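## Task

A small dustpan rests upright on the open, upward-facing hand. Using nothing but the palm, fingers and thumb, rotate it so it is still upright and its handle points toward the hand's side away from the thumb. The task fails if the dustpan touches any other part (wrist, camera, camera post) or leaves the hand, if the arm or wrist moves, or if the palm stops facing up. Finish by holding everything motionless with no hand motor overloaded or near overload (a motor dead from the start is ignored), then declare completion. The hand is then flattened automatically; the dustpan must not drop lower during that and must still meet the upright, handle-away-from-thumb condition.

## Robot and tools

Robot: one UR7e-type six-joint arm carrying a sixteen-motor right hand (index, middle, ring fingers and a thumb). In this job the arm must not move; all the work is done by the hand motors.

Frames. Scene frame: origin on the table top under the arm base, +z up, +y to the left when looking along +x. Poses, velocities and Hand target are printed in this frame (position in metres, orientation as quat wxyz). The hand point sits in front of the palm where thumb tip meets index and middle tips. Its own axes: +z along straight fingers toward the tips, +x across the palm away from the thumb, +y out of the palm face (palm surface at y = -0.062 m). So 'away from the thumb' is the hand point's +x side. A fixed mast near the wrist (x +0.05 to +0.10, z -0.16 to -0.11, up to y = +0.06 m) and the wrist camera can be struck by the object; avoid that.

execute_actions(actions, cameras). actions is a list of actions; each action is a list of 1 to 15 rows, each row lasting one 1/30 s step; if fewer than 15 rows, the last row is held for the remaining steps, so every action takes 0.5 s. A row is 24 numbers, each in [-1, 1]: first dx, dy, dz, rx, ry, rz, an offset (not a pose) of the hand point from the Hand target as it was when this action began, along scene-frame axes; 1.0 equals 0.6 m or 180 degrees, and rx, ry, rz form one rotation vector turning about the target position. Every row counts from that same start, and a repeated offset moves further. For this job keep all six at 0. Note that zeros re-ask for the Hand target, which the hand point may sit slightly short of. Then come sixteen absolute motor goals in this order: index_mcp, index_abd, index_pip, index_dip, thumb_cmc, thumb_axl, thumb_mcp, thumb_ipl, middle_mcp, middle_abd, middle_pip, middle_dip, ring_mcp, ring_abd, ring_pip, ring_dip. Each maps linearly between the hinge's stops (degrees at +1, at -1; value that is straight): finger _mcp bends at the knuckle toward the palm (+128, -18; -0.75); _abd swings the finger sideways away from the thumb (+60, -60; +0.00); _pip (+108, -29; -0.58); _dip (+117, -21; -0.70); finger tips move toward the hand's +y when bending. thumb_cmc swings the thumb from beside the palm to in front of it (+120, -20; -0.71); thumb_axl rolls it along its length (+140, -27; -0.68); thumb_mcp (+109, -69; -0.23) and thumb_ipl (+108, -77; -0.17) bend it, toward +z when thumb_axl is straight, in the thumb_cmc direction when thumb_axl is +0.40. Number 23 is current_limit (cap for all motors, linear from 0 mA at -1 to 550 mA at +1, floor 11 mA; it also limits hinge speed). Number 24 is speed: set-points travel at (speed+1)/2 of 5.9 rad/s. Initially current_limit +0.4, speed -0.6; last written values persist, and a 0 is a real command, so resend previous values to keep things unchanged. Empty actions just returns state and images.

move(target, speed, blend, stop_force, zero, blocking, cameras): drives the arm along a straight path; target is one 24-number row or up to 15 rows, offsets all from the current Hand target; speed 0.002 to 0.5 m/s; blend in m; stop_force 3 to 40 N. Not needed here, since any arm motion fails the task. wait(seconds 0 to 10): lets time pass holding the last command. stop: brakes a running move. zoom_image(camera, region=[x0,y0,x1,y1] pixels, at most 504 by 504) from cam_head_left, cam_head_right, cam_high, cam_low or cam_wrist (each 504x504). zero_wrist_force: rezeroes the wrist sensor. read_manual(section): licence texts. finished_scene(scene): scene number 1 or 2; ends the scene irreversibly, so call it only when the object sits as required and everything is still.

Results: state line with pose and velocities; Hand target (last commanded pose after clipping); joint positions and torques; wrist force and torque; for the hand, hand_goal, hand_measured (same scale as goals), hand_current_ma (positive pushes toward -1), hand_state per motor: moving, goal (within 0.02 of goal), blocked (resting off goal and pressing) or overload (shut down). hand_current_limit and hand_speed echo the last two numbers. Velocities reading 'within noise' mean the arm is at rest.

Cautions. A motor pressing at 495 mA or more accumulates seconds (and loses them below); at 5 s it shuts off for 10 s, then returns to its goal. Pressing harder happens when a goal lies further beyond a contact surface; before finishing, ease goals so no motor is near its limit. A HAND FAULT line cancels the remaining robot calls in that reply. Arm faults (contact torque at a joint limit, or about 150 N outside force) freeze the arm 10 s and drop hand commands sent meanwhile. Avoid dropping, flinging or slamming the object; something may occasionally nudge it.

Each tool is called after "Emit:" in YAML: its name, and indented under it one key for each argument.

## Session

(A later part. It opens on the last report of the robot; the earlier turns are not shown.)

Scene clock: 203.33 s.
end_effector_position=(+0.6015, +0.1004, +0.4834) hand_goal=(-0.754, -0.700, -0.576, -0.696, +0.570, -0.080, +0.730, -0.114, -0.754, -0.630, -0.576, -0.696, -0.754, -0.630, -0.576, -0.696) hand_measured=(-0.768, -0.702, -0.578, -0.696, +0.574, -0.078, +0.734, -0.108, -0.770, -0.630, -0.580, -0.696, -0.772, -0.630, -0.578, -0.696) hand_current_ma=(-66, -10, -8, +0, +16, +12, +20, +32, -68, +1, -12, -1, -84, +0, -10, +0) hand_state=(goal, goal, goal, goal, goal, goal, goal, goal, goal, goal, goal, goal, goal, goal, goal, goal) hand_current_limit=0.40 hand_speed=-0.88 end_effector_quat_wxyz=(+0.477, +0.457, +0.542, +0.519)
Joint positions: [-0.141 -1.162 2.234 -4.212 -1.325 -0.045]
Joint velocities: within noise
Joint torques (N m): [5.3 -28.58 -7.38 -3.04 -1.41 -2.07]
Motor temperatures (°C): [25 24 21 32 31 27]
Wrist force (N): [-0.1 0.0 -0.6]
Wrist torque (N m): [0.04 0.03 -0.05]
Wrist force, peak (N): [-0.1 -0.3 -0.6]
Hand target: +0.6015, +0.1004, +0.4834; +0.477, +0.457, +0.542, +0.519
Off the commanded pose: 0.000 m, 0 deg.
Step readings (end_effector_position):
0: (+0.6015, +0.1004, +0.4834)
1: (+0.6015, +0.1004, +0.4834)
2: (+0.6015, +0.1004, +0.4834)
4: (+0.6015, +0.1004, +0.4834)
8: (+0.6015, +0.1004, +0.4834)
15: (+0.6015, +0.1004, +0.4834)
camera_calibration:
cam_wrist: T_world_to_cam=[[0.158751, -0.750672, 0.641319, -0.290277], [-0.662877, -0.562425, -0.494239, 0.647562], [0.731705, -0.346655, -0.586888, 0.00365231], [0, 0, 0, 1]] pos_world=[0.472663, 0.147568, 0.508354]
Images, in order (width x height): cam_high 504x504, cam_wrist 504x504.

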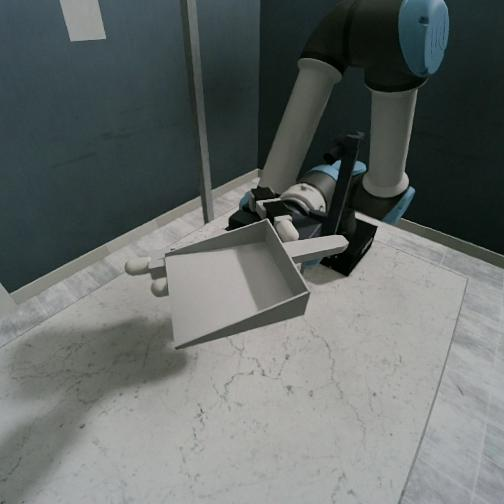

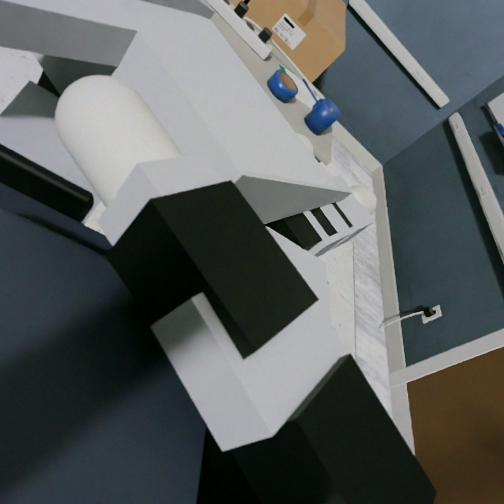

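Emit:
execute_actions:
  actions:
    - [[0,0,0,0,0,0,-0.754,-0.7,-0.576,-0.696,0.571,0.08,0.562,-0.114,-0.754,-0.63,-0.576,-0.696,-0.754,-0.63,-0.576,-0.696,0.4,-0.85]]
  cameras: []

Emit:
execute_actions:
  actions:
    - [[0,0,0,0,0,0,-0.754,-0.7,-0.576,-0.696,0.786,0.06,0.562,-0.114,-0.754,-0.63,-0.576,-0.696,-0.754,-0.63,-0.576,-0.696,0.4,-0.88]]
  cameras: ["cam_high","cam_wrist"]

Emit:
zoom_image:
  camera: "cam_high"
  region: [130, 130, 390, 390]

Scene clock: 208.77 s.
end_effector_position=(+0.6015, +0.1004, +0.4834) hand_goal=(-0.754, -0.700, -0.576, -0.696, +0.570, +0.080, +0.562, -0.114, -0.754, -0.630, -0.576, -0.696, -0.754, -0.630, -0.576, -0.696) hand_measured=(-0.768, -0.702, -0.578, -0.696, +0.574, +0.078, +0.576, -0.108, -0.770, -0.630, -0.580, -0.696, -0.772, -0.630, -0.578, -0.696) hand_current_ma=(-66, -10, -8, +0, +16, -10, +75, +31, -68, +1, -12, -1, -84, +0, -10, +0) hand_state=(goal, goal, goal, goal, goal, goal, goal, goal, goal, goal, goal, goal, goal, goal, goal, goal) hand_current_limit=0.40 hand_speed=-0.85 end_effector_quat_wxyz=(+0.477, +0.457, +0.542, +0.519)
Joint positions: [-0.141 -1.162 2.234 -4.212 -1.325 -0.045]
Joint velocities: within noise
Joint torques (N m): [5.2 -28.71 -7.65 -3.22 -1.23 -1.89]
Motor temperatures (°C): [25 24 21 32 31 27]
Wrist force (N): [0.0 0.0 -0.1]
Wrist torque (N m): [0.01 0.01 -0.05]
Wrist force, peak (N): [-0.1 -0.1 -0.8]
Hand target: +0.6015, +0.1004, +0.4834; +0.477, +0.457, +0.542, +0.519
Off the commanded pose: 0.000 m, 0 deg.
Step readings (end_effector_position):
0: (+0.6015, +0.1004, +0.4834)
1: (+0.6015, +0.1004, +0.4834)
2: (+0.6015, +0.1004, +0.4834)
4: (+0.6015, +0.1004, +0.4834)
8: (+0.6015, +0.1004, +0.4834)
15: (+0.6015, +0.1004, +0.4834)
No camera images: "cameras" was empty.

Scene clock: 209.77 s.
end_effector_position=(+0.6015, +0.1004, +0.4834) hand_goal=(-0.754, -0.700, -0.576, -0.696, +0.786, +0.060, +0.562, -0.114, -0.754, -0.630, -0.576, -0.696, -0.754, -0.630, -0.576, -0.696) hand_measured=(-0.768, -0.702, -0.578, -0.696, +0.792, +0.062, +0.576, -0.108, -0.770, -0.630, -0.580, -0.696, -0.772, -0.630, -0.578, -0.696) hand_current_ma=(-66, -10, -8, +0, +23, +13, +73, +31, -68, +1, -12, -1, -84, +0, -10, +0) hand_state=(goal, goal, goal, goal, goal, goal, goal, goal, goal, goal, goal, goal, goal, goal, goal, goal) hand_current_limit=0.40 hand_speed=-0.88 end_effector_quat_wxyz=(+0.477, +0.457, +0.542, +0.519)
Joint positions: [-0.141 -1.162 2.234 -4.212 -1.325 -0.045]
Joint velocities: within noise
Joint torques (N m): [4.6 -28.08 -7.58 -3.2 -1.32 -1.85]
Motor temperatures (°C): [25 24 21 32 31 27]
Wrist force (N): [-0.4 -0.3 -0.4]
Wrist torque (N m): [-0.01 0.07 -0.10]
Wrist force, peak (N): [-0.4 -0.3 -0.4]
Hand target: +0.6015, +0.1004, +0.4834; +0.477, +0.457, +0.542, +0.519
Off the commanded pose: 0.000 m, 0 deg.
Step readings (end_effector_position):
0: (+0.6015, +0.1004, +0.4834)
1: (+0.6015, +0.1004, +0.4834)
2: (+0.6015, +0.1004, +0.4834)
4: (+0.6015, +0.1004, +0.4834)
8: (+0.6015, +0.1004, +0.4834)
15: (+0.6015, +0.1004, +0.4834)
camera_calibration:
cam_wrist: T_world_to_cam=[[0.158751, -0.750672, 0.641319, -0.290277], [-0.662877, -0.562426, -0.494239, 0.647562], [0.731705, -0.346655, -0.586888, 0.00365238], [0, 0, 0, 1]] pos_world=[0.472663, 0.147568, 0.508354]
Images, in order (width x height): cam_high 504x504, cam_wrist 504x504.

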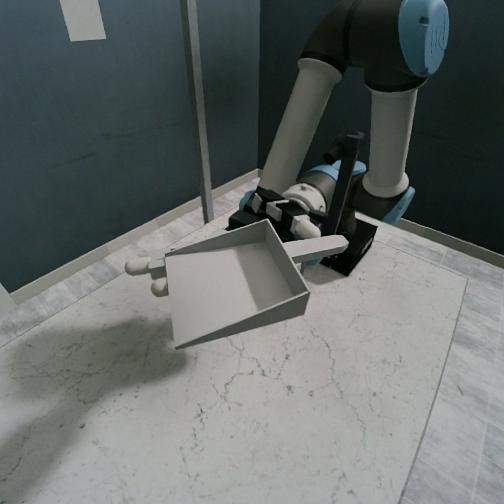

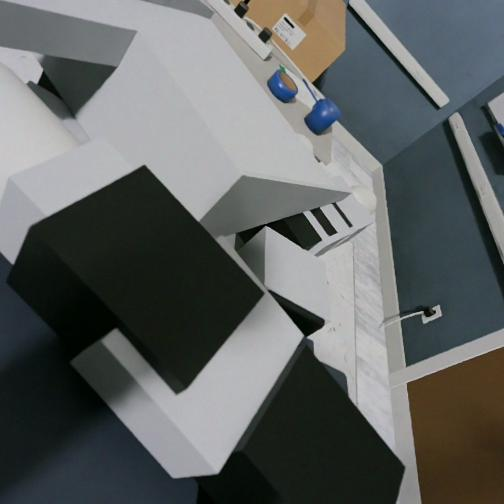

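Scaled by 1.938 from the camera's 504x504 image, which has a finer 720x720 frame.

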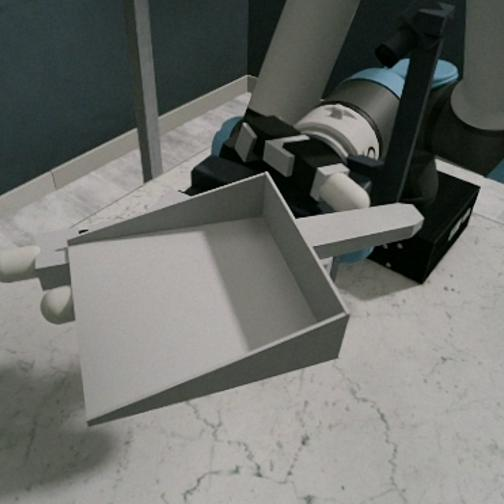

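Emit:
execute_actions:
  actions:
    - [[0,0,0,0,0,0,-0.754,-0.7,-0.576,-0.696,0.786,-0.05,0.562,-0.114,-0.754,-0.63,-0.576,-0.696,-0.754,-0.63,-0.576,-0.696,0.4,-0.88]]
  cameras: ["cam_high"]

Emit:
zoom_image:
  camera: "cam_high"
  region: [130, 130, 390, 390]

Emit:
execute_actions:
  actions:
    - [[0,0,0,0,0,0,-0.754,-0.7,-0.576,-0.696,0.786,-0.15,0.562,-0.114,-0.754,-0.63,-0.576,-0.696,-0.754,-0.63,-0.576,-0.696,0.4,-0.88]]
  cameras: ["cam_high","cam_wrist"]

Emit:
zoom_image:
  camera: "cam_high"
  region: [130, 130, 390, 390]

Scene clock: 216.30 s.
end_effector_position=(+0.6015, +0.1004, +0.4834) hand_goal=(-0.754, -0.700, -0.576, -0.696, +0.786, -0.050, +0.562, -0.114, -0.754, -0.630, -0.576, -0.696, -0.754, -0.630, -0.576, -0.696) hand_measured=(-0.768, -0.702, -0.578, -0.696, +0.792, -0.046, +0.576, -0.108, -0.770, -0.630, -0.580, -0.696, -0.772, -0.630, -0.578, -0.696) hand_current_ma=(-66, -10, -8, +0, +23, +22, +73, +31, -68, +1, -12, -1, -84, +0, -10, +0) hand_state=(goal, goal, goal, goal, goal, goal, goal, goal, goal, goal, goal, goal, goal, goal, goal, goal) hand_current_limit=0.40 hand_speed=-0.88 end_effector_quat_wxyz=(+0.477, +0.457, +0.542, +0.519)
Joint positions: [-0.141 -1.162 2.234 -4.212 -1.325 -0.045]
Joint velocities: within noise
Joint torques (N m): [4.09 -28.05 -7.62 -2.95 -1.26 -1.84]
Motor temperatures (°C): [25 24 21 32 31 27]
Wrist force (N): [-0.6 0.1 -0.4]
Wrist torque (N m): [0.05 0.09 -0.11]
Wrist force, peak (N): [0.1 -0.5 -0.6]
Hand target: +0.6015, +0.1004, +0.4834; +0.477, +0.457, +0.542, +0.519
Off the commanded pose: 0.000 m, 0 deg.
Step readings (end_effector_position):
0: (+0.6015, +0.1004, +0.4834)
1: (+0.6015, +0.1004, +0.4834)
2: (+0.6015, +0.1004, +0.4834)
4: (+0.6015, +0.1004, +0.4834)
8: (+0.6015, +0.1004, +0.4834)
15: (+0.6015, +0.1004, +0.4834)
Images, in order (width x height): cam_high 504x504.

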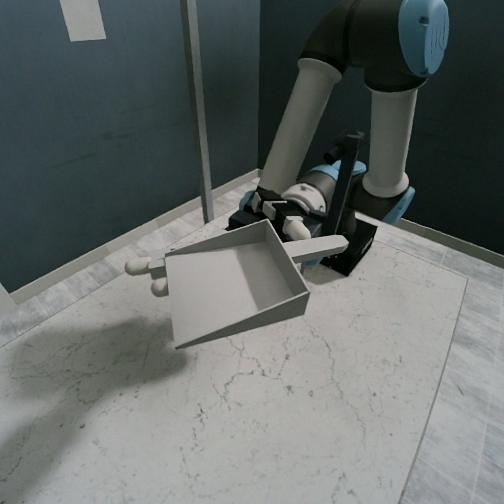

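Scaled by 1.938 from the camera's 504x504 image, which has a finer 720x720 frame.

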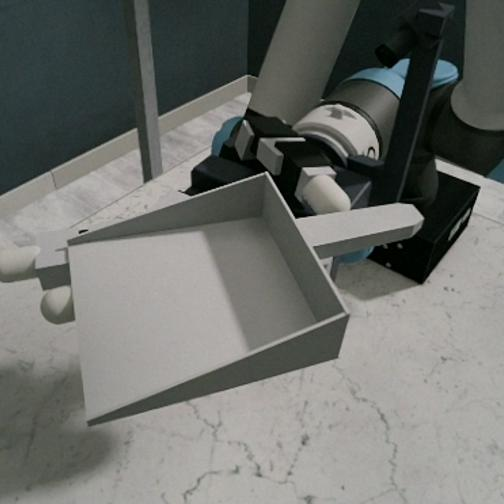

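Scene clock: 217.00 s.
end_effector_position=(+0.6015, +0.1004, +0.4834) hand_goal=(-0.754, -0.700, -0.576, -0.696, +0.786, -0.150, +0.562, -0.114, -0.754, -0.630, -0.576, -0.696, -0.754, -0.630, -0.576, -0.696) hand_measured=(-0.768, -0.702, -0.578, -0.696, +0.792, -0.146, +0.576, -0.108, -0.770, -0.630, -0.580, -0.696, -0.772, -0.630, -0.578, -0.696) hand_current_ma=(-66, -10, -8, +0, +23, +24, +73, +31, -68, +1, -12, -1, -84, +0, -10, +0) hand_state=(goal, goal, goal, goal, goal, goal, goal, goal, goal, goal, goal, goal, goal, goal, goal, goal) hand_current_limit=0.40 hand_speed=-0.88 end_effector_quat_wxyz=(+0.477, +0.457, +0.542, +0.519)
Joint positions: [-0.141 -1.162 2.234 -4.212 -1.325 -0.045]
Joint velocities: within noise
Joint torques (N m): [4.63 -27.89 -8.13 -2.92 -1.25 -1.91]
Motor temperatures (°C): [25 24 21 32 31 27]
Wrist force (N): [-0.1 -0.2 0.0]
Wrist torque (N m): [-0.01 0.02 -0.06]
Wrist force, peak (N): [-0.5 -0.1 -0.4]
Hand target: +0.6015, +0.1004, +0.4834; +0.477, +0.457, +0.542, +0.519
Off the commanded pose: 0.000 m, 0 deg.
Step readings (end_effector_position):
0: (+0.6015, +0.1004, +0.4834)
1: (+0.6015, +0.1004, +0.4834)
2: (+0.6015, +0.1004, +0.4834)
4: (+0.6015, +0.1004, +0.4834)
8: (+0.6015, +0.1004, +0.4834)
15: (+0.6015, +0.1004, +0.4834)
camera_calibration:
cam_wrist: T_world_to_cam=[[0.158751, -0.750672, 0.641319, -0.290277], [-0.662877, -0.562426, -0.494239, 0.647562], [0.731705, -0.346655, -0.586888, 0.0036523], [0, 0, 0, 1]] pos_world=[0.472663, 0.147568, 0.508354]
Images, in order (width x height): cam_high 504x504, cam_wrist 504x504.

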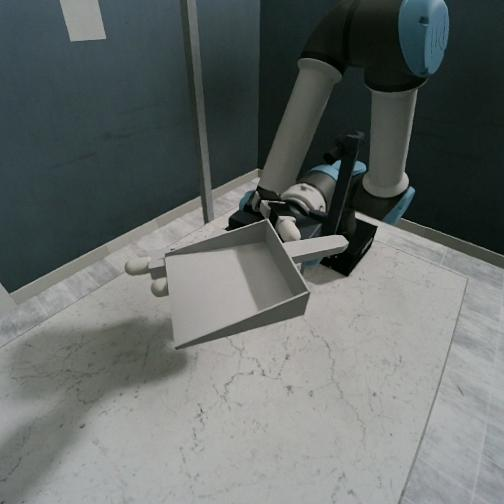

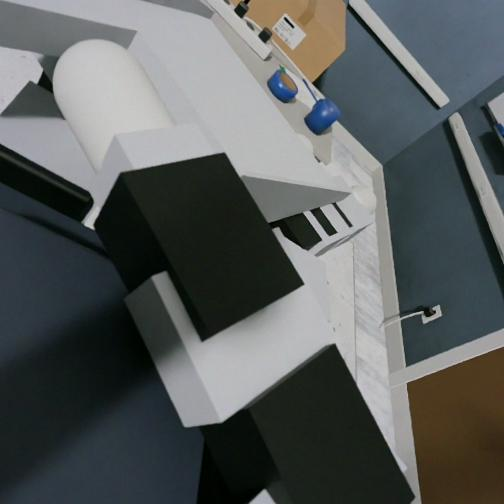

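Scaled by 1.938 from the camera's 504x504 image, which has a finer 720x720 frame.

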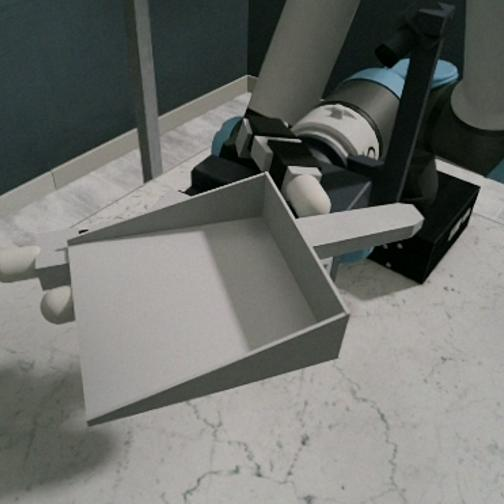

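Emit:
execute_actions:
  actions:
    - [[0,0,0,0,0,0,-0.754,-0.7,-0.576,-0.696,0.786,0.06,0.506,-0.168,-0.754,-0.63,-0.576,-0.696,-0.754,-0.63,-0.576,-0.696,0.4,-0.85]]
  cameras: []

Emit:
execute_actions:
  actions:
    - [[0,0,0,0,0,0,-0.754,-0.7,-0.576,-0.696,0.929,0.06,0.506,-0.168,-0.754,-0.63,-0.576,-0.696,-0.754,-0.63,-0.576,-0.696,0.4,-0.88]]
  cameras: ["cam_high"]

Emit:
execute_actions:
  actions:
    - [[0,0,0,0,0,0,-0.754,-0.7,-0.576,-0.696,0.929,-0.06,0.506,-0.168,-0.754,-0.63,-0.576,-0.696,-0.754,-0.63,-0.576,-0.696,0.4,-0.88]]
  cameras: ["cam_high","cam_wrist"]

Emit:
zoom_image:
  camera: "cam_high"
  region: [130, 130, 390, 390]

Scene clock: 224.53 s.
end_effector_position=(+0.6015, +0.1004, +0.4834) hand_goal=(-0.754, -0.700, -0.576, -0.696, +0.786, +0.060, +0.506, -0.168, -0.754, -0.630, -0.576, -0.696, -0.754, -0.630, -0.576, -0.696) hand_measured=(-0.768, -0.702, -0.578, -0.696, +0.792, +0.058, +0.520, -0.162, -0.770, -0.630, -0.580, -0.696, -0.772, -0.630, -0.578, -0.696) hand_current_ma=(-66, -10, -8, +0, +23, -7, +74, +31, -68, +1, -12, -1, -84, +0, -10, +0) hand_state=(goal, goal, goal, goal, goal, goal, goal, goal, goal, goal, goal, goal, goal, goal, goal, goal) hand_current_limit=0.40 hand_speed=-0.85 end_effector_quat_wxyz=(+0.477, +0.457, +0.542, +0.519)
Joint positions: [-0.141 -1.162 2.234 -4.212 -1.325 -0.045]
Joint velocities: within noise
Joint torques (N m): [4.88 -27.96 -8.22 -2.81 -1.38 -1.83]
Motor temperatures (°C): [25 24 21 32 31 27]
Wrist force (N): [-0.1 -0.2 -0.1]
Wrist torque (N m): [-0.02 0.01 -0.07]
Wrist force, peak (N): [-0.4 -0.1 -0.6]
Hand target: +0.6015, +0.1004, +0.4834; +0.477, +0.457, +0.542, +0.519
Off the commanded pose: 0.000 m, 0 deg.
Step readings (end_effector_position):
0: (+0.6015, +0.1004, +0.4834)
1: (+0.6015, +0.1004, +0.4834)
2: (+0.6015, +0.1004, +0.4834)
4: (+0.6015, +0.1004, +0.4834)
8: (+0.6015, +0.1004, +0.4834)
15: (+0.6015, +0.1004, +0.4834)
No camera images: "cameras" was empty.

Scene clock: 225.27 s.
end_effector_position=(+0.6015, +0.1004, +0.4834) hand_goal=(-0.754, -0.700, -0.576, -0.696, +0.928, +0.060, +0.506, -0.168, -0.754, -0.630, -0.576, -0.696, -0.754, -0.630, -0.576, -0.696) hand_measured=(-0.768, -0.702, -0.578, -0.696, +0.934, +0.058, +0.520, -0.162, -0.770, -0.630, -0.580, -0.696, -0.772, -0.630, -0.578, -0.696) hand_current_ma=(-66, -10, -8, +0, +27, -5, +74, +31, -68, +1, -12, -1, -84, +0, -10, +0) hand_state=(goal, goal, goal, goal, goal, goal, goal, goal, goal, goal, goal, goal, goal, goal, goal, goal) hand_current_limit=0.40 hand_speed=-0.88 end_effector_quat_wxyz=(+0.477, +0.457, +0.542, +0.519)
Joint positions: [-0.141 -1.162 2.234 -4.212 -1.325 -0.045]
Joint velocities: within noise
Joint torques (N m): [4.05 -28.78 -8.52 -2.79 -1.18 -2]
Motor temperatures (°C): [25 24 21 32 31 27]
Wrist force (N): [-0.1 -0.2 -0.2]
Wrist torque (N m): [-0.03 0.02 -0.07]
Wrist force, peak (N): [-0.4 -0.4 -0.5]
Hand target: +0.6015, +0.1004, +0.4834; +0.477, +0.457, +0.542, +0.519
Off the commanded pose: 0.000 m, 0 deg.
Step readings (end_effector_position):
0: (+0.6015, +0.1004, +0.4834)
1: (+0.6015, +0.1004, +0.4834)
2: (+0.6015, +0.1004, +0.4834)
4: (+0.6015, +0.1004, +0.4834)
8: (+0.6015, +0.1004, +0.4834)
15: (+0.6015, +0.1004, +0.4834)
Images, in order (width x height): cam_high 504x504.

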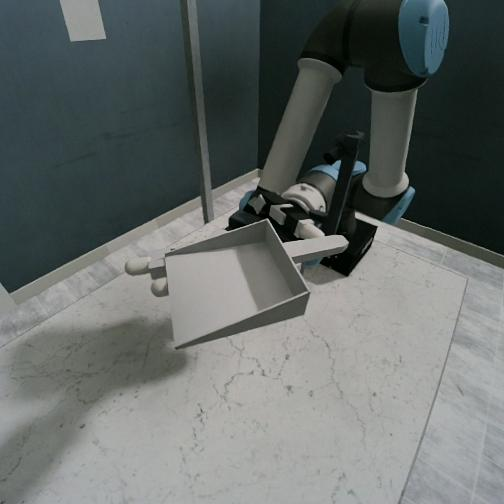

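Scene clock: 226.00 s.
end_effector_position=(+0.6015, +0.1004, +0.4834) hand_goal=(-0.754, -0.700, -0.576, -0.696, +0.928, -0.060, +0.506, -0.168, -0.754, -0.630, -0.576, -0.696, -0.754, -0.630, -0.576, -0.696) hand_measured=(-0.768, -0.702, -0.578, -0.696, +0.934, -0.054, +0.520, -0.162, -0.770, -0.630, -0.580, -0.696, -0.772, -0.630, -0.578, -0.696) hand_current_ma=(-66, -10, -8, +0, +27, +28, +74, +31, -68, +1, -12, -1, -84, +0, -10, +0) hand_state=(goal, goal, goal, goal, goal, goal, goal, goal, goal, goal, goal, goal, goal, goal, goal, goal) hand_current_limit=0.40 hand_speed=-0.88 end_effector_quat_wxyz=(+0.477, +0.457, +0.542, +0.519)
Joint positions: [-0.141 -1.162 2.234 -4.212 -1.325 -0.045]
Joint velocities: within noise
Joint torques (N m): [4.25 -28.61 -8.88 -3.03 -1.31 -1.83]
Motor temperatures (°C): [25 24 21 32 31 27]
Wrist force (N): [-0.2 -0.2 -0.4]
Wrist torque (N m): [0.01 0.03 -0.08]
Wrist force, peak (N): [0.0 -0.2 -0.6]
Hand target: +0.6015, +0.1004, +0.4834; +0.477, +0.457, +0.542, +0.519
Off the commanded pose: 0.000 m, 0 deg.
Step readings (end_effector_position):
0: (+0.6015, +0.1004, +0.4834)
1: (+0.6015, +0.1004, +0.4834)
2: (+0.6015, +0.1004, +0.4834)
4: (+0.6015, +0.1004, +0.4834)
8: (+0.6015, +0.1004, +0.4834)
15: (+0.6015, +0.1004, +0.4834)
camera_calibration:
cam_wrist: T_world_to_cam=[[0.158751, -0.750672, 0.641319, -0.290277], [-0.662877, -0.562426, -0.494239, 0.647562], [0.731705, -0.346655, -0.586888, 0.00365236], [0, 0, 0, 1]] pos_world=[0.472663, 0.147568, 0.508354]
Images, in order (width x height): cam_high 504x504, cam_wrist 504x504.

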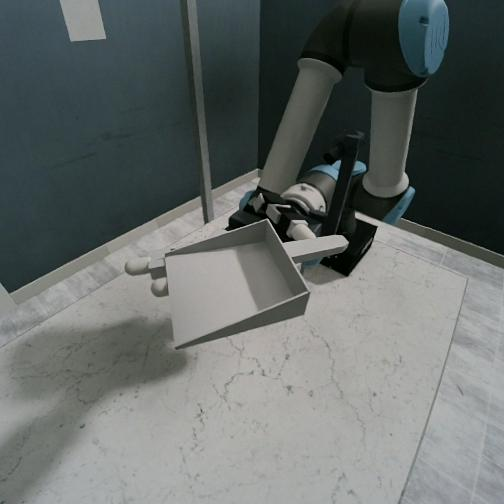

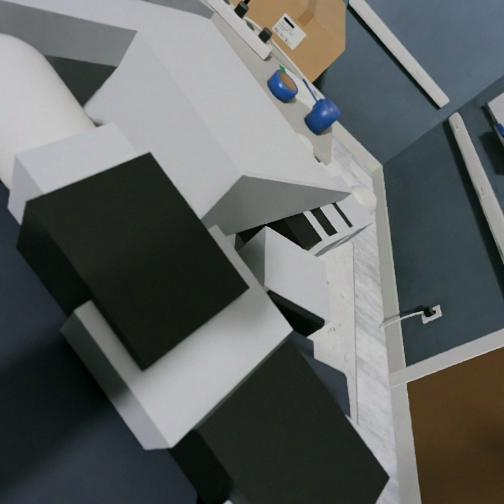

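Scaled by 1.938 from the camera's 504x504 image, which has a finer 720x720 frame.

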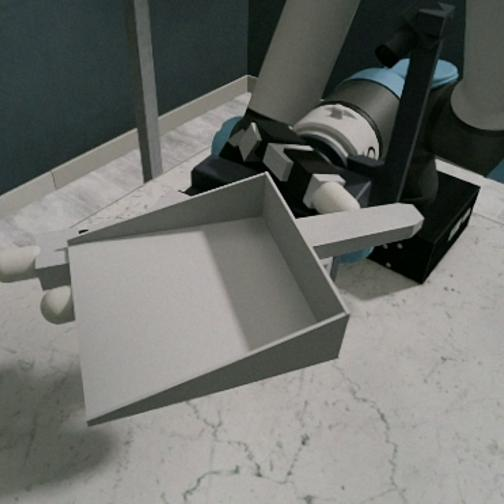

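Emit:
execute_actions:
  actions:
    - [[0,0,0,0,0,0,-0.754,-0.7,-0.576,-0.696,0.96,-0.16,0.506,-0.168,-0.754,-0.63,-0.576,-0.696,-0.754,-0.63,-0.576,-0.696,0.4,-0.88]]
  cameras: ["cam_high","cam_wrist"]

Emit:
zoom_image:
  camera: "cam_high"
  region: [130, 130, 390, 390]

Scene clock: 229.03 s.
end_effector_position=(+0.6015, +0.1004, +0.4834) hand_goal=(-0.754, -0.700, -0.576, -0.696, +0.960, -0.160, +0.506, -0.168, -0.754, -0.630, -0.576, -0.696, -0.754, -0.630, -0.576, -0.696) hand_measured=(-0.768, -0.702, -0.578, -0.696, +0.966, -0.154, +0.520, -0.162, -0.770, -0.630, -0.580, -0.696, -0.772, -0.630, -0.578, -0.696) hand_current_ma=(-66, -10, -8, +0, +24, +32, +73, +31, -68, +1, -12, -1, -84, +0, -10, +0) hand_state=(goal, goal, goal, goal, goal, goal, goal, goal, goal, goal, goal, goal, goal, goal, goal, goal) hand_current_limit=0.40 hand_speed=-0.88 end_effector_quat_wxyz=(+0.477, +0.457, +0.542, +0.519)
Joint positions: [-0.141 -1.162 2.234 -4.212 -1.325 -0.045]
Joint velocities: within noise
Joint torques (N m): [4.79 -27.79 -7.97 -2.81 -1.39 -1.88]
Motor temperatures (°C): [25 24 21 32 31 27]
Wrist force (N): [-0.2 -0.2 -0.2]
Wrist torque (N m): [0.00 0.04 -0.07]
Wrist force, peak (N): [-0.4 0.1 -0.7]
Hand target: +0.6015, +0.1004, +0.4834; +0.477, +0.457, +0.542, +0.519
Off the commanded pose: 0.000 m, 0 deg.
Step readings (end_effector_position):
0: (+0.6015, +0.1004, +0.4834)
1: (+0.6015, +0.1004, +0.4834)
2: (+0.6015, +0.1004, +0.4834)
4: (+0.6015, +0.1004, +0.4834)
8: (+0.6015, +0.1004, +0.4834)
15: (+0.6015, +0.1004, +0.4834)
camera_calibration:
cam_wrist: T_world_to_cam=[[0.158751, -0.750672, 0.641319, -0.290277], [-0.662877, -0.562426, -0.494239, 0.647562], [0.731705, -0.346655, -0.586888, 0.00365229], [0, 0, 0, 1]] pos_world=[0.472663, 0.147568, 0.508354]
Images, in order (width x height): cam_high 504x504, cam_wrist 504x504.

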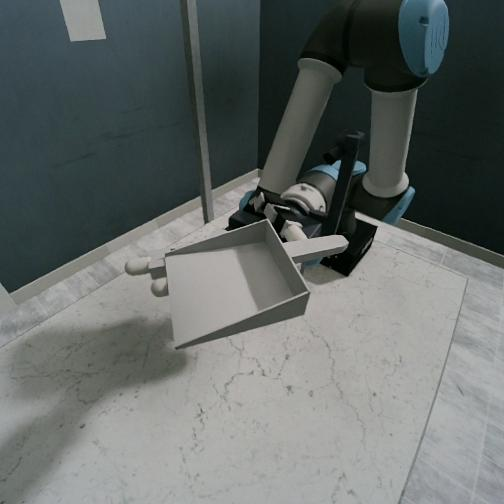

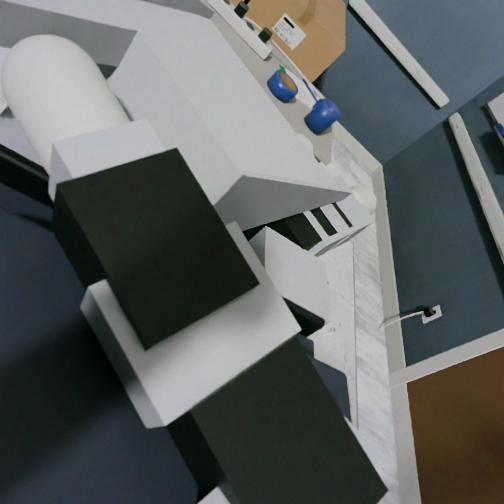

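Scaled by 1.938 from the camera's 504x504 image, which has a finer 720x720 frame.

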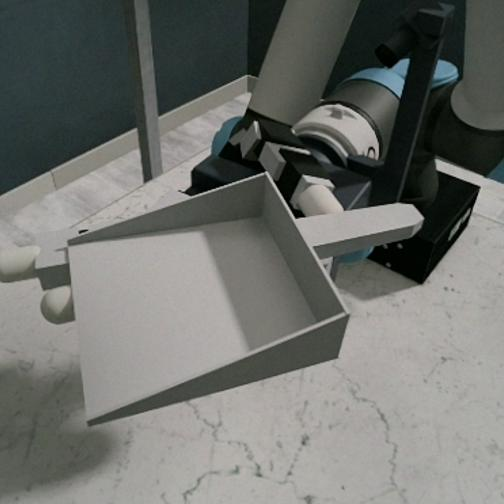

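Emit:
execute_actions:
  actions:
    - [[0,0,0,0,0,0,-0.754,-0.5,-0.576,-0.696,0.96,-0.16,0.506,-0.168,-0.754,-0.4,-0.576,-0.696,-0.754,-0.4,-0.576,-0.696,0.4,-0.9]]
  cameras: ["cam_high"]

Emit:
zoom_image:
  camera: "cam_high"
  region: [130, 130, 390, 390]

Scene clock: 241.97 s.
end_effector_position=(+0.6015, +0.1004, +0.4834) hand_goal=(-0.754, -0.500, -0.576, -0.696, +0.960, -0.160, +0.506, -0.168, -0.754, -0.400, -0.576, -0.696, -0.754, -0.400, -0.576, -0.696) hand_measured=(-0.768, -0.504, -0.578, -0.696, +0.966, -0.154, +0.520, -0.162, -0.770, -0.404, -0.580, -0.696, -0.772, -0.404, -0.578, -0.696) hand_current_ma=(-66, -10, -8, +0, +24, +32, +71, +30, -68, -14, -12, -1, -84, -11, -10, +0) hand_state=(goal, goal, goal, goal, goal, goal, goal, goal, goal, goal, goal, goal, goal, goal, goal, goal) hand_current_limit=0.40 hand_speed=-0.90 end_effector_quat_wxyz=(+0.477, +0.457, +0.542, +0.519)
Joint positions: [-0.141 -1.162 2.234 -4.212 -1.325 -0.045]
Joint velocities: within noise
Joint torques (N m): [3.82 -27.86 -8.37 -2.64 -1.26 -1.91]
Motor temperatures (°C): [25 24 21 32 31 27]
Wrist force (N): [-0.3 0.0 -0.2]
Wrist torque (N m): [0.03 0.04 -0.11]
Wrist force, peak (N): [-0.2 0.0 -0.8]
Hand target: +0.6015, +0.1004, +0.4834; +0.477, +0.457, +0.542, +0.519
Off the commanded pose: 0.000 m, 0 deg.
Step readings (end_effector_position):
0: (+0.6015, +0.1004, +0.4834)
1: (+0.6015, +0.1004, +0.4834)
2: (+0.6015, +0.1004, +0.4834)
4: (+0.6015, +0.1004, +0.4834)
8: (+0.6015, +0.1004, +0.4834)
15: (+0.6015, +0.1004, +0.4834)
Images, in order (width x height): cam_high 504x504.

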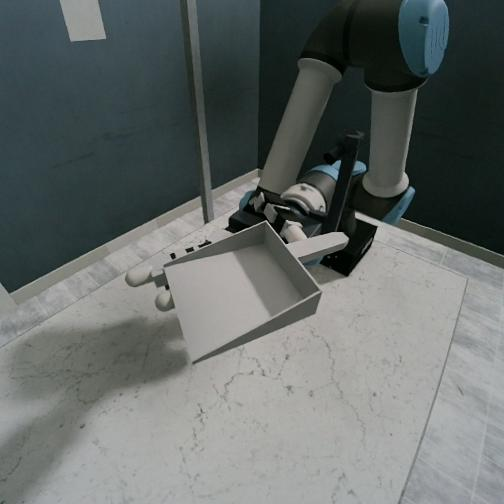

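Scaled by 1.938 from the camera's 504x504 image, which has a finer 720x720 frame.

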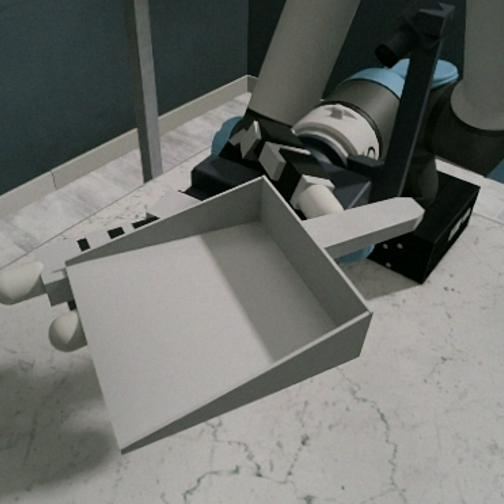

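Emit:
execute_actions:
  actions:
    - [[0,0,0,0,0,0,-0.754,-0.25,-0.576,-0.696,0.96,-0.16,0.506,-0.168,-0.754,-0.2,-0.576,-0.696,-0.754,-0.2,-0.576,-0.696,0.4,-0.9]]
  cameras: ["cam_high"]

Emit:
zoom_image:
  camera: "cam_high"
  region: [130, 130, 390, 390]

Scene clock: 245.70 s.
end_effector_position=(+0.6015, +0.1004, +0.4834) hand_goal=(-0.754, -0.250, -0.576, -0.696, +0.960, -0.160, +0.506, -0.168, -0.754, -0.200, -0.576, -0.696, -0.754, -0.200, -0.576, -0.696) hand_measured=(-0.768, -0.254, -0.578, -0.696, +0.966, -0.154, +0.518, -0.162, -0.770, -0.204, -0.580, -0.696, -0.772, -0.204, -0.578, -0.696) hand_current_ma=(-66, -10, -8, +0, +24, +32, +71, +29, -68, -12, -12, -1, -84, -16, -10, +0) hand_state=(goal, goal, goal, goal, goal, goal, goal, goal, goal, goal, goal, goal, goal, goal, goal, goal) hand_current_limit=0.40 hand_speed=-0.90 end_effector_quat_wxyz=(+0.477, +0.457, +0.542, +0.519)
Joint positions: [-0.141 -1.162 2.234 -4.212 -1.325 -0.045]
Joint velocities: within noise
Joint torques (N m): [3.45 -27.58 -9.21 -2.71 -1.24 -1.81]
Motor temperatures (°C): [25 24 21 32 31 27]
Wrist force (N): [-0.2 -0.2 -0.2]
Wrist torque (N m): [0.01 0.04 -0.13]
Wrist force, peak (N): [-0.6 0.0 -0.5]
Hand target: +0.6015, +0.1004, +0.4834; +0.477, +0.457, +0.542, +0.519
Off the commanded pose: 0.000 m, 0 deg.
Step readings (end_effector_position):
0: (+0.6015, +0.1004, +0.4834)
1: (+0.6015, +0.1004, +0.4834)
2: (+0.6015, +0.1004, +0.4834)
4: (+0.6015, +0.1004, +0.4834)
8: (+0.6015, +0.1004, +0.4834)
15: (+0.6015, +0.1004, +0.4834)
Images, in order (width x height): cam_high 504x504.

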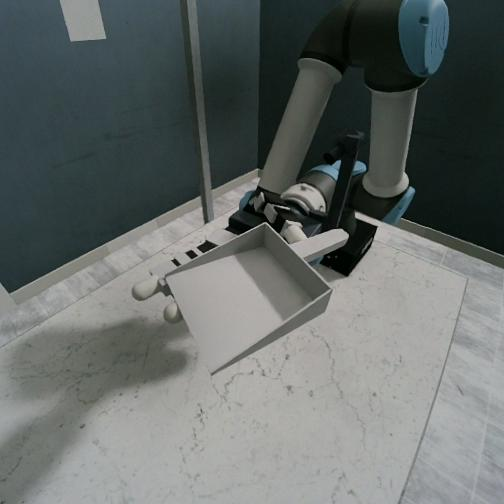

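Scaled by 1.938 from the camera's 504x504 image, which has a finer 720x720 frame.

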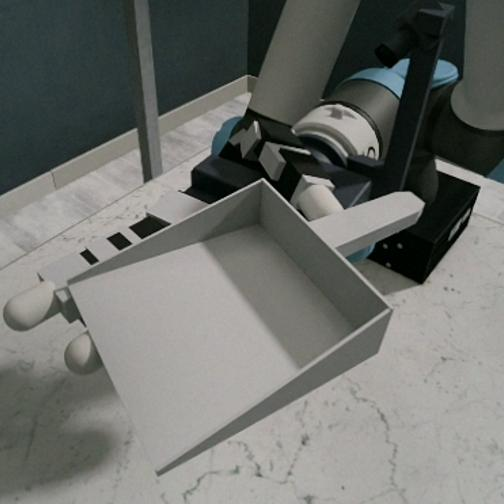

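Emit:
execute_actions:
  actions:
    - [[0,0,0,0,0,0,-0.754,-0.25,-0.576,-0.9,0.96,-0.16,0.506,-0.168,-0.754,-0.2,-0.576,-0.9,-0.754,-0.2,-0.576,-0.9,0.4,-0.9]]
  cameras: ["cam_high","cam_low"]

Emit:
zoom_image:
  camera: "cam_high"
  region: [130, 130, 390, 390]

Emit:
zoom_image:
  camera: "cam_low"
  region: [180, 0, 400, 160]

Scene clock: 259.03 s.
end_effector_position=(+0.6015, +0.1004, +0.4834) hand_goal=(-0.754, -0.250, -0.576, -0.900, +0.960, -0.160, +0.506, -0.168, -0.754, -0.200, -0.576, -0.900, -0.754, -0.200, -0.576, -0.900) hand_measured=(-0.768, -0.254, -0.578, -0.898, +0.966, -0.154, +0.518, -0.162, -0.770, -0.202, -0.580, -0.898, -0.772, -0.204, -0.578, -0.898) hand_current_ma=(-66, -10, -8, +8, +24, +27, +69, +28, -68, -7, -12, +8, -84, -11, -10, +8) hand_state=(goal, goal, goal, goal, goal, goal, goal, goal, goal, goal, goal, goal, goal, goal, goal, goal) hand_current_limit=0.40 hand_speed=-0.90 end_effector_quat_wxyz=(+0.477, +0.457, +0.542, +0.519)
Joint positions: [-0.141 -1.162 2.234 -4.212 -1.325 -0.045]
Joint velocities: within noise
Joint torques (N m): [3.37 -27.64 -9.2 -2.76 -1.38 -1.73]
Motor temperatures (°C): [25 24 21 32 31 27]
Wrist force (N): [-0.4 0.0 -0.2]
Wrist torque (N m): [0.04 0.04 -0.14]
Wrist force, peak (N): [-0.5 -0.2 -0.6]
Hand target: +0.6015, +0.1004, +0.4834; +0.477, +0.457, +0.542, +0.519
Off the commanded pose: 0.000 m, 0 deg.
Step readings (end_effector_position):
0: (+0.6015, +0.1004, +0.4834)
1: (+0.6015, +0.1004, +0.4834)
2: (+0.6015, +0.1004, +0.4834)
4: (+0.6015, +0.1004, +0.4834)
8: (+0.6015, +0.1004, +0.4834)
15: (+0.6015, +0.1004, +0.4834)
Images, in order (width x height): cam_high 504x504, cam_low 504x504.

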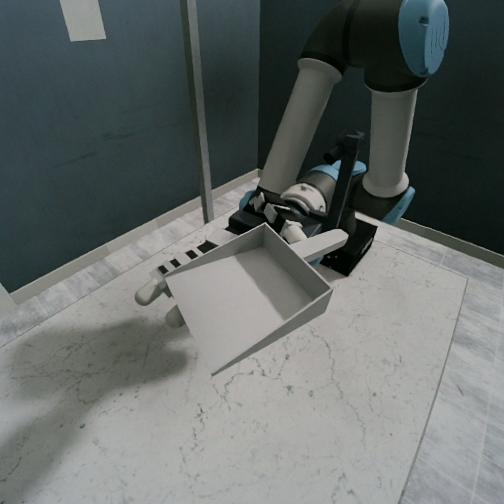

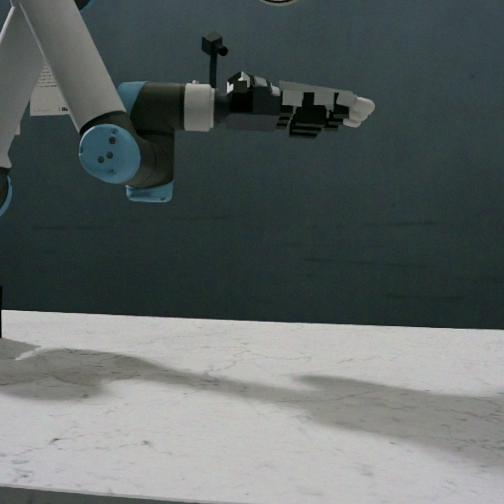

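Scaled by 1.938 from the camera's 504x504 image, which has a finer 720x720 frame.

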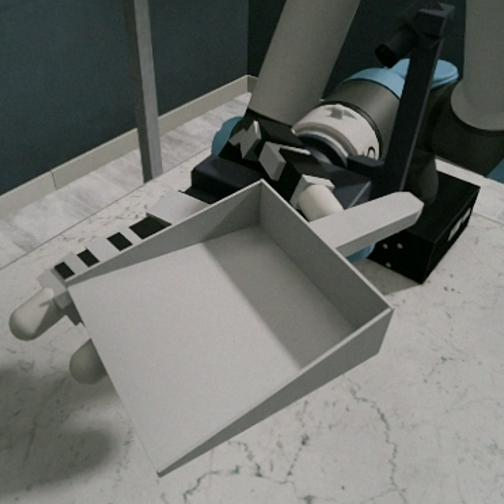

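Scaled by 2.291 from the camera's 504x504 image, which has a finer 720x720 frame.

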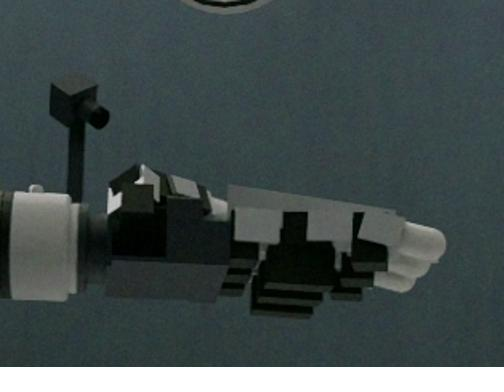

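Emit:
execute_actions:
  actions:
    - [[0,0,0,0,0,0,-0.754,-0.0,-0.576,-0.9,0.96,-0.16,0.506,-0.168,-0.754,0.05,-0.576,-0.9,-0.754,0.1,-0.576,-0.9,0.4,-0.9]]
  cameras: ["cam_high","cam_low"]

Emit:
zoom_image:
  camera: "cam_high"
  region: [130, 130, 390, 390]

Emit:
zoom_image:
  camera: "cam_low"
  region: [180, 0, 400, 160]

Scene clock: 262.73 s.
end_effector_position=(+0.6015, +0.1004, +0.4834) hand_goal=(-0.754, +0.000, -0.576, -0.900, +0.960, -0.160, +0.506, -0.168, -0.754, +0.050, -0.576, -0.900, -0.754, +0.100, -0.576, -0.900) hand_measured=(-0.768, -0.004, -0.578, -0.898, +0.966, -0.154, +0.518, -0.162, -0.770, +0.048, -0.580, -0.898, -0.772, +0.094, -0.578, -0.898) hand_current_ma=(-66, -10, -8, +8, +24, +27, +69, +28, -68, -9, -12, +7, -84, -18, -10, +8) hand_state=(goal, goal, goal, goal, goal, goal, goal, goal, goal, goal, goal, goal, goal, goal, goal, goal) hand_current_limit=0.40 hand_speed=-0.90 end_effector_quat_wxyz=(+0.477, +0.457, +0.542, +0.519)
Joint positions: [-0.141 -1.162 2.234 -4.212 -1.325 -0.045]
Joint velocities: within noise
Joint torques (N m): [2.86 -27.09 -9.63 -2.64 -1.29 -1.68]
Motor temperatures (°C): [25 24 21 32 31 27]
Wrist force (N): [-0.2 0.0 -0.3]
Wrist torque (N m): [0.05 0.03 -0.16]
Wrist force, peak (N): [-0.3 -0.2 -0.9]
Hand target: +0.6015, +0.1004, +0.4834; +0.477, +0.457, +0.542, +0.519
Off the commanded pose: 0.000 m, 0 deg.
Step readings (end_effector_position):
0: (+0.6015, +0.1004, +0.4834)
1: (+0.6015, +0.1004, +0.4834)
2: (+0.6015, +0.1004, +0.4834)
4: (+0.6015, +0.1004, +0.4834)
8: (+0.6015, +0.1004, +0.4834)
15: (+0.6015, +0.1004, +0.4834)
Images, in order (width x height): cam_high 504x504, cam_low 504x504.

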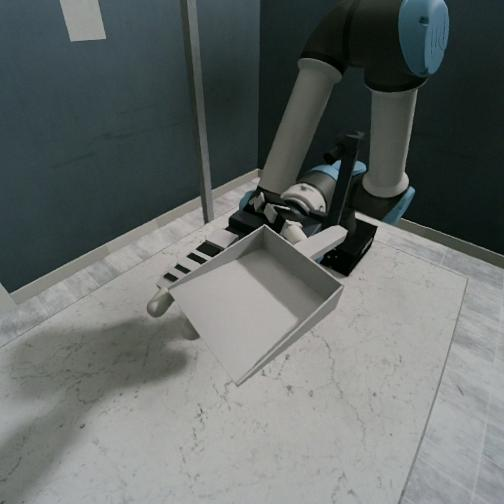

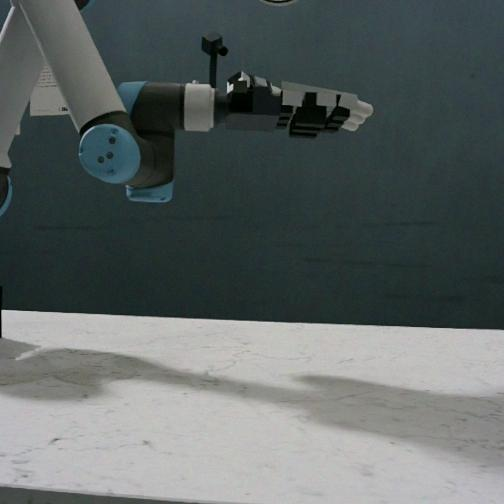

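Scaled by 1.938 from the camera's 504x504 image, which has a finer 720x720 frame.

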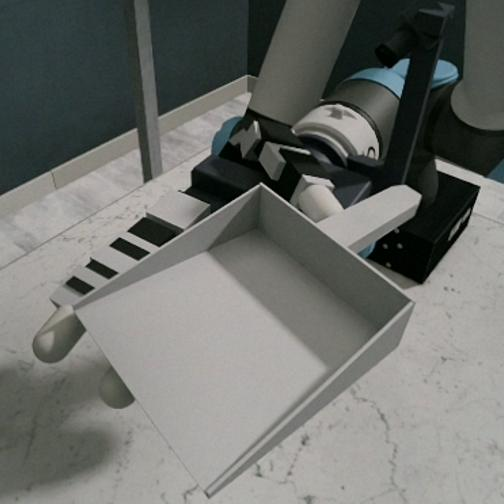

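Scaled by 2.291 from the camera's 504x504 image, which has a finer 720x720 frame.

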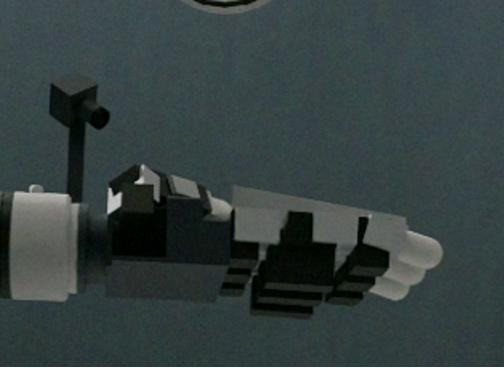

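Emit:
execute_actions:
  actions:
    - [[0,0,0,0,0,0,-0.754,0,-0.576,-0.6,0.96,-0.16,0.506,-0.168,-0.754,0.05,-0.576,-0.6,-0.754,0.1,-0.576,-0.6,0.4,-0.9]]
  cameras: ["cam_low"]

Emit:
execute_actions:
  actions:
    - [[0,0,0,0,0,0,-0.754,-0.3,-0.576,-0.6,0.96,-0.16,0.506,-0.168,-0.754,-0.25,-0.576,-0.6,-0.754,-0.2,-0.576,-0.6,0.4,-0.9]]
  cameras: ["cam_high","cam_low"]

Emit:
zoom_image:
  camera: "cam_high"
  region: [130, 130, 390, 390]

Emit:
zoom_image:
  camera: "cam_low"
  region: [180, 0, 400, 160]

Scene clock: 270.20 s.
end_effector_position=(+0.6015, +0.1004, +0.4834) hand_goal=(-0.754, +0.000, -0.576, -0.600, +0.960, -0.160, +0.506, -0.168, -0.754, +0.050, -0.576, -0.600, -0.754, +0.100, -0.576, -0.600) hand_measured=(-0.768, -0.004, -0.578, -0.604, +0.966, -0.154, +0.518, -0.162, -0.770, +0.048, -0.580, -0.604, -0.772, +0.096, -0.580, -0.608) hand_current_ma=(-66, -10, -8, -15, +24, +27, +69, +28, -68, -9, -12, -18, -86, -11, -16, -30) hand_state=(goal, goal, goal, goal, goal, goal, goal, goal, goal, goal, goal, goal, goal, goal, goal, goal) hand_current_limit=0.40 hand_speed=-0.90 end_effector_quat_wxyz=(+0.477, +0.457, +0.542, +0.519)
Joint positions: [-0.141 -1.162 2.234 -4.212 -1.325 -0.045]
Joint velocities: within noise
Joint torques (N m): [2.21 -27.42 -9.26 -2.68 -1.22 -1.71]
Motor temperatures (°C): [25 24 21 32 31 27]
Wrist force (N): [0.1 -0.2 -0.3]
Wrist torque (N m): [0.02 -0.01 -0.13]
Wrist force, peak (N): [-0.2 -0.3 -0.8]
Hand target: +0.6015, +0.1004, +0.4834; +0.477, +0.457, +0.542, +0.519
Off the commanded pose: 0.000 m, 0 deg.
Step readings (end_effector_position):
0: (+0.6015, +0.1004, +0.4834)
1: (+0.6015, +0.1004, +0.4834)
2: (+0.6015, +0.1004, +0.4834)
4: (+0.6015, +0.1004, +0.4834)
8: (+0.6015, +0.1004, +0.4834)
15: (+0.6015, +0.1004, +0.4834)
Images, in order (width x height): cam_low 504x504.

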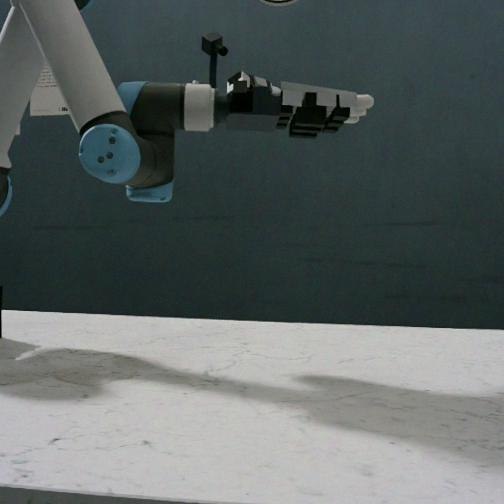

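Scene clock: 271.53 s.
end_effector_position=(+0.6015, +0.1004, +0.4834) hand_goal=(-0.754, -0.300, -0.576, -0.600, +0.960, -0.160, +0.506, -0.168, -0.754, -0.250, -0.576, -0.600, -0.754, -0.200, -0.576, -0.600) hand_measured=(-0.768, -0.296, -0.578, -0.604, +0.966, -0.154, +0.518, -0.162, -0.770, -0.246, -0.580, -0.604, -0.774, -0.196, -0.582, -0.608) hand_current_ma=(-66, +13, -8, -15, +24, +27, +69, +28, -68, +13, -12, -14, -93, +17, -21, -30) hand_state=(goal, goal, goal, goal, goal, goal, goal, goal, goal, goal, goal, goal, blocked, goal, goal, goal) hand_current_limit=0.40 hand_speed=-0.90 end_effector_quat_wxyz=(+0.477, +0.457, +0.542, +0.519)
Joint positions: [-0.141 -1.162 2.234 -4.212 -1.325 -0.045]
Joint velocities: within noise
Joint torques (N m): [3.28 -26.94 -10.71 -2.63 -1.38 -1.77]
Motor temperatures (°C): [25 24 21 32 31 27]
Wrist force (N): [-0.1 0.2 -0.3]
Wrist torque (N m): [0.07 0.02 -0.12]
Wrist force, peak (N): [-0.5 0.3 -0.5]
Hand target: +0.6015, +0.1004, +0.4834; +0.477, +0.457, +0.542, +0.519
Off the commanded pose: 0.000 m, 0 deg.
Step readings (end_effector_position):
0: (+0.6015, +0.1004, +0.4834)
1: (+0.6015, +0.1004, +0.4834)
2: (+0.6015, +0.1004, +0.4834)
4: (+0.6015, +0.1004, +0.4834)
8: (+0.6015, +0.1004, +0.4834)
15: (+0.6015, +0.1004, +0.4834)
Images, in order (width x height): cam_high 504x504, cam_low 504x504.

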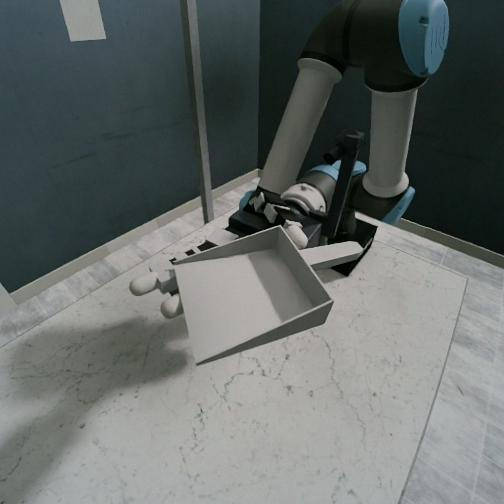

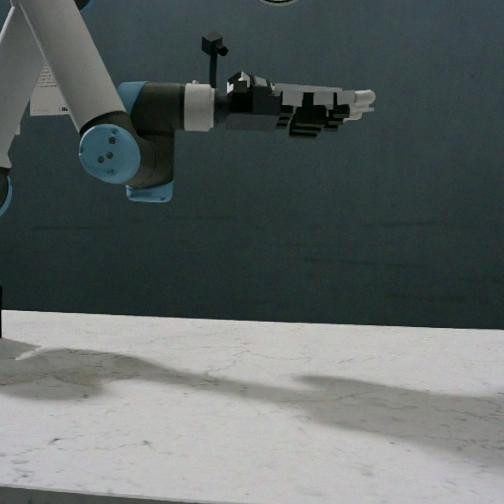

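Scaled by 1.938 from the camera's 504x504 image, which has a finer 720x720 frame.

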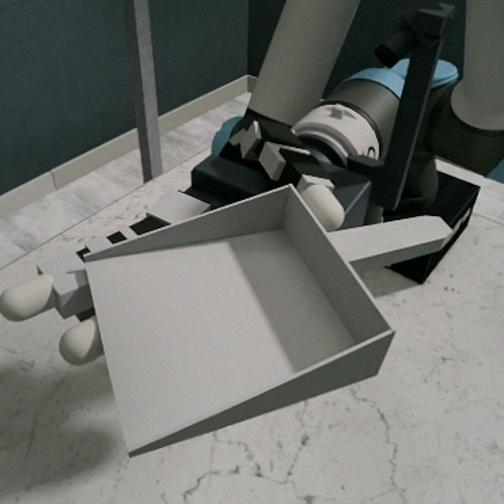

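Scaled by 2.291 from the camera's 504x504 image, which has a finer 720x720 frame.

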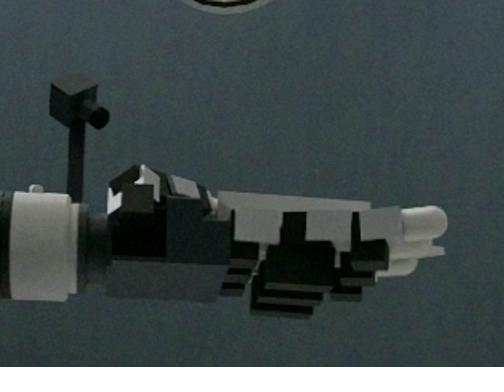

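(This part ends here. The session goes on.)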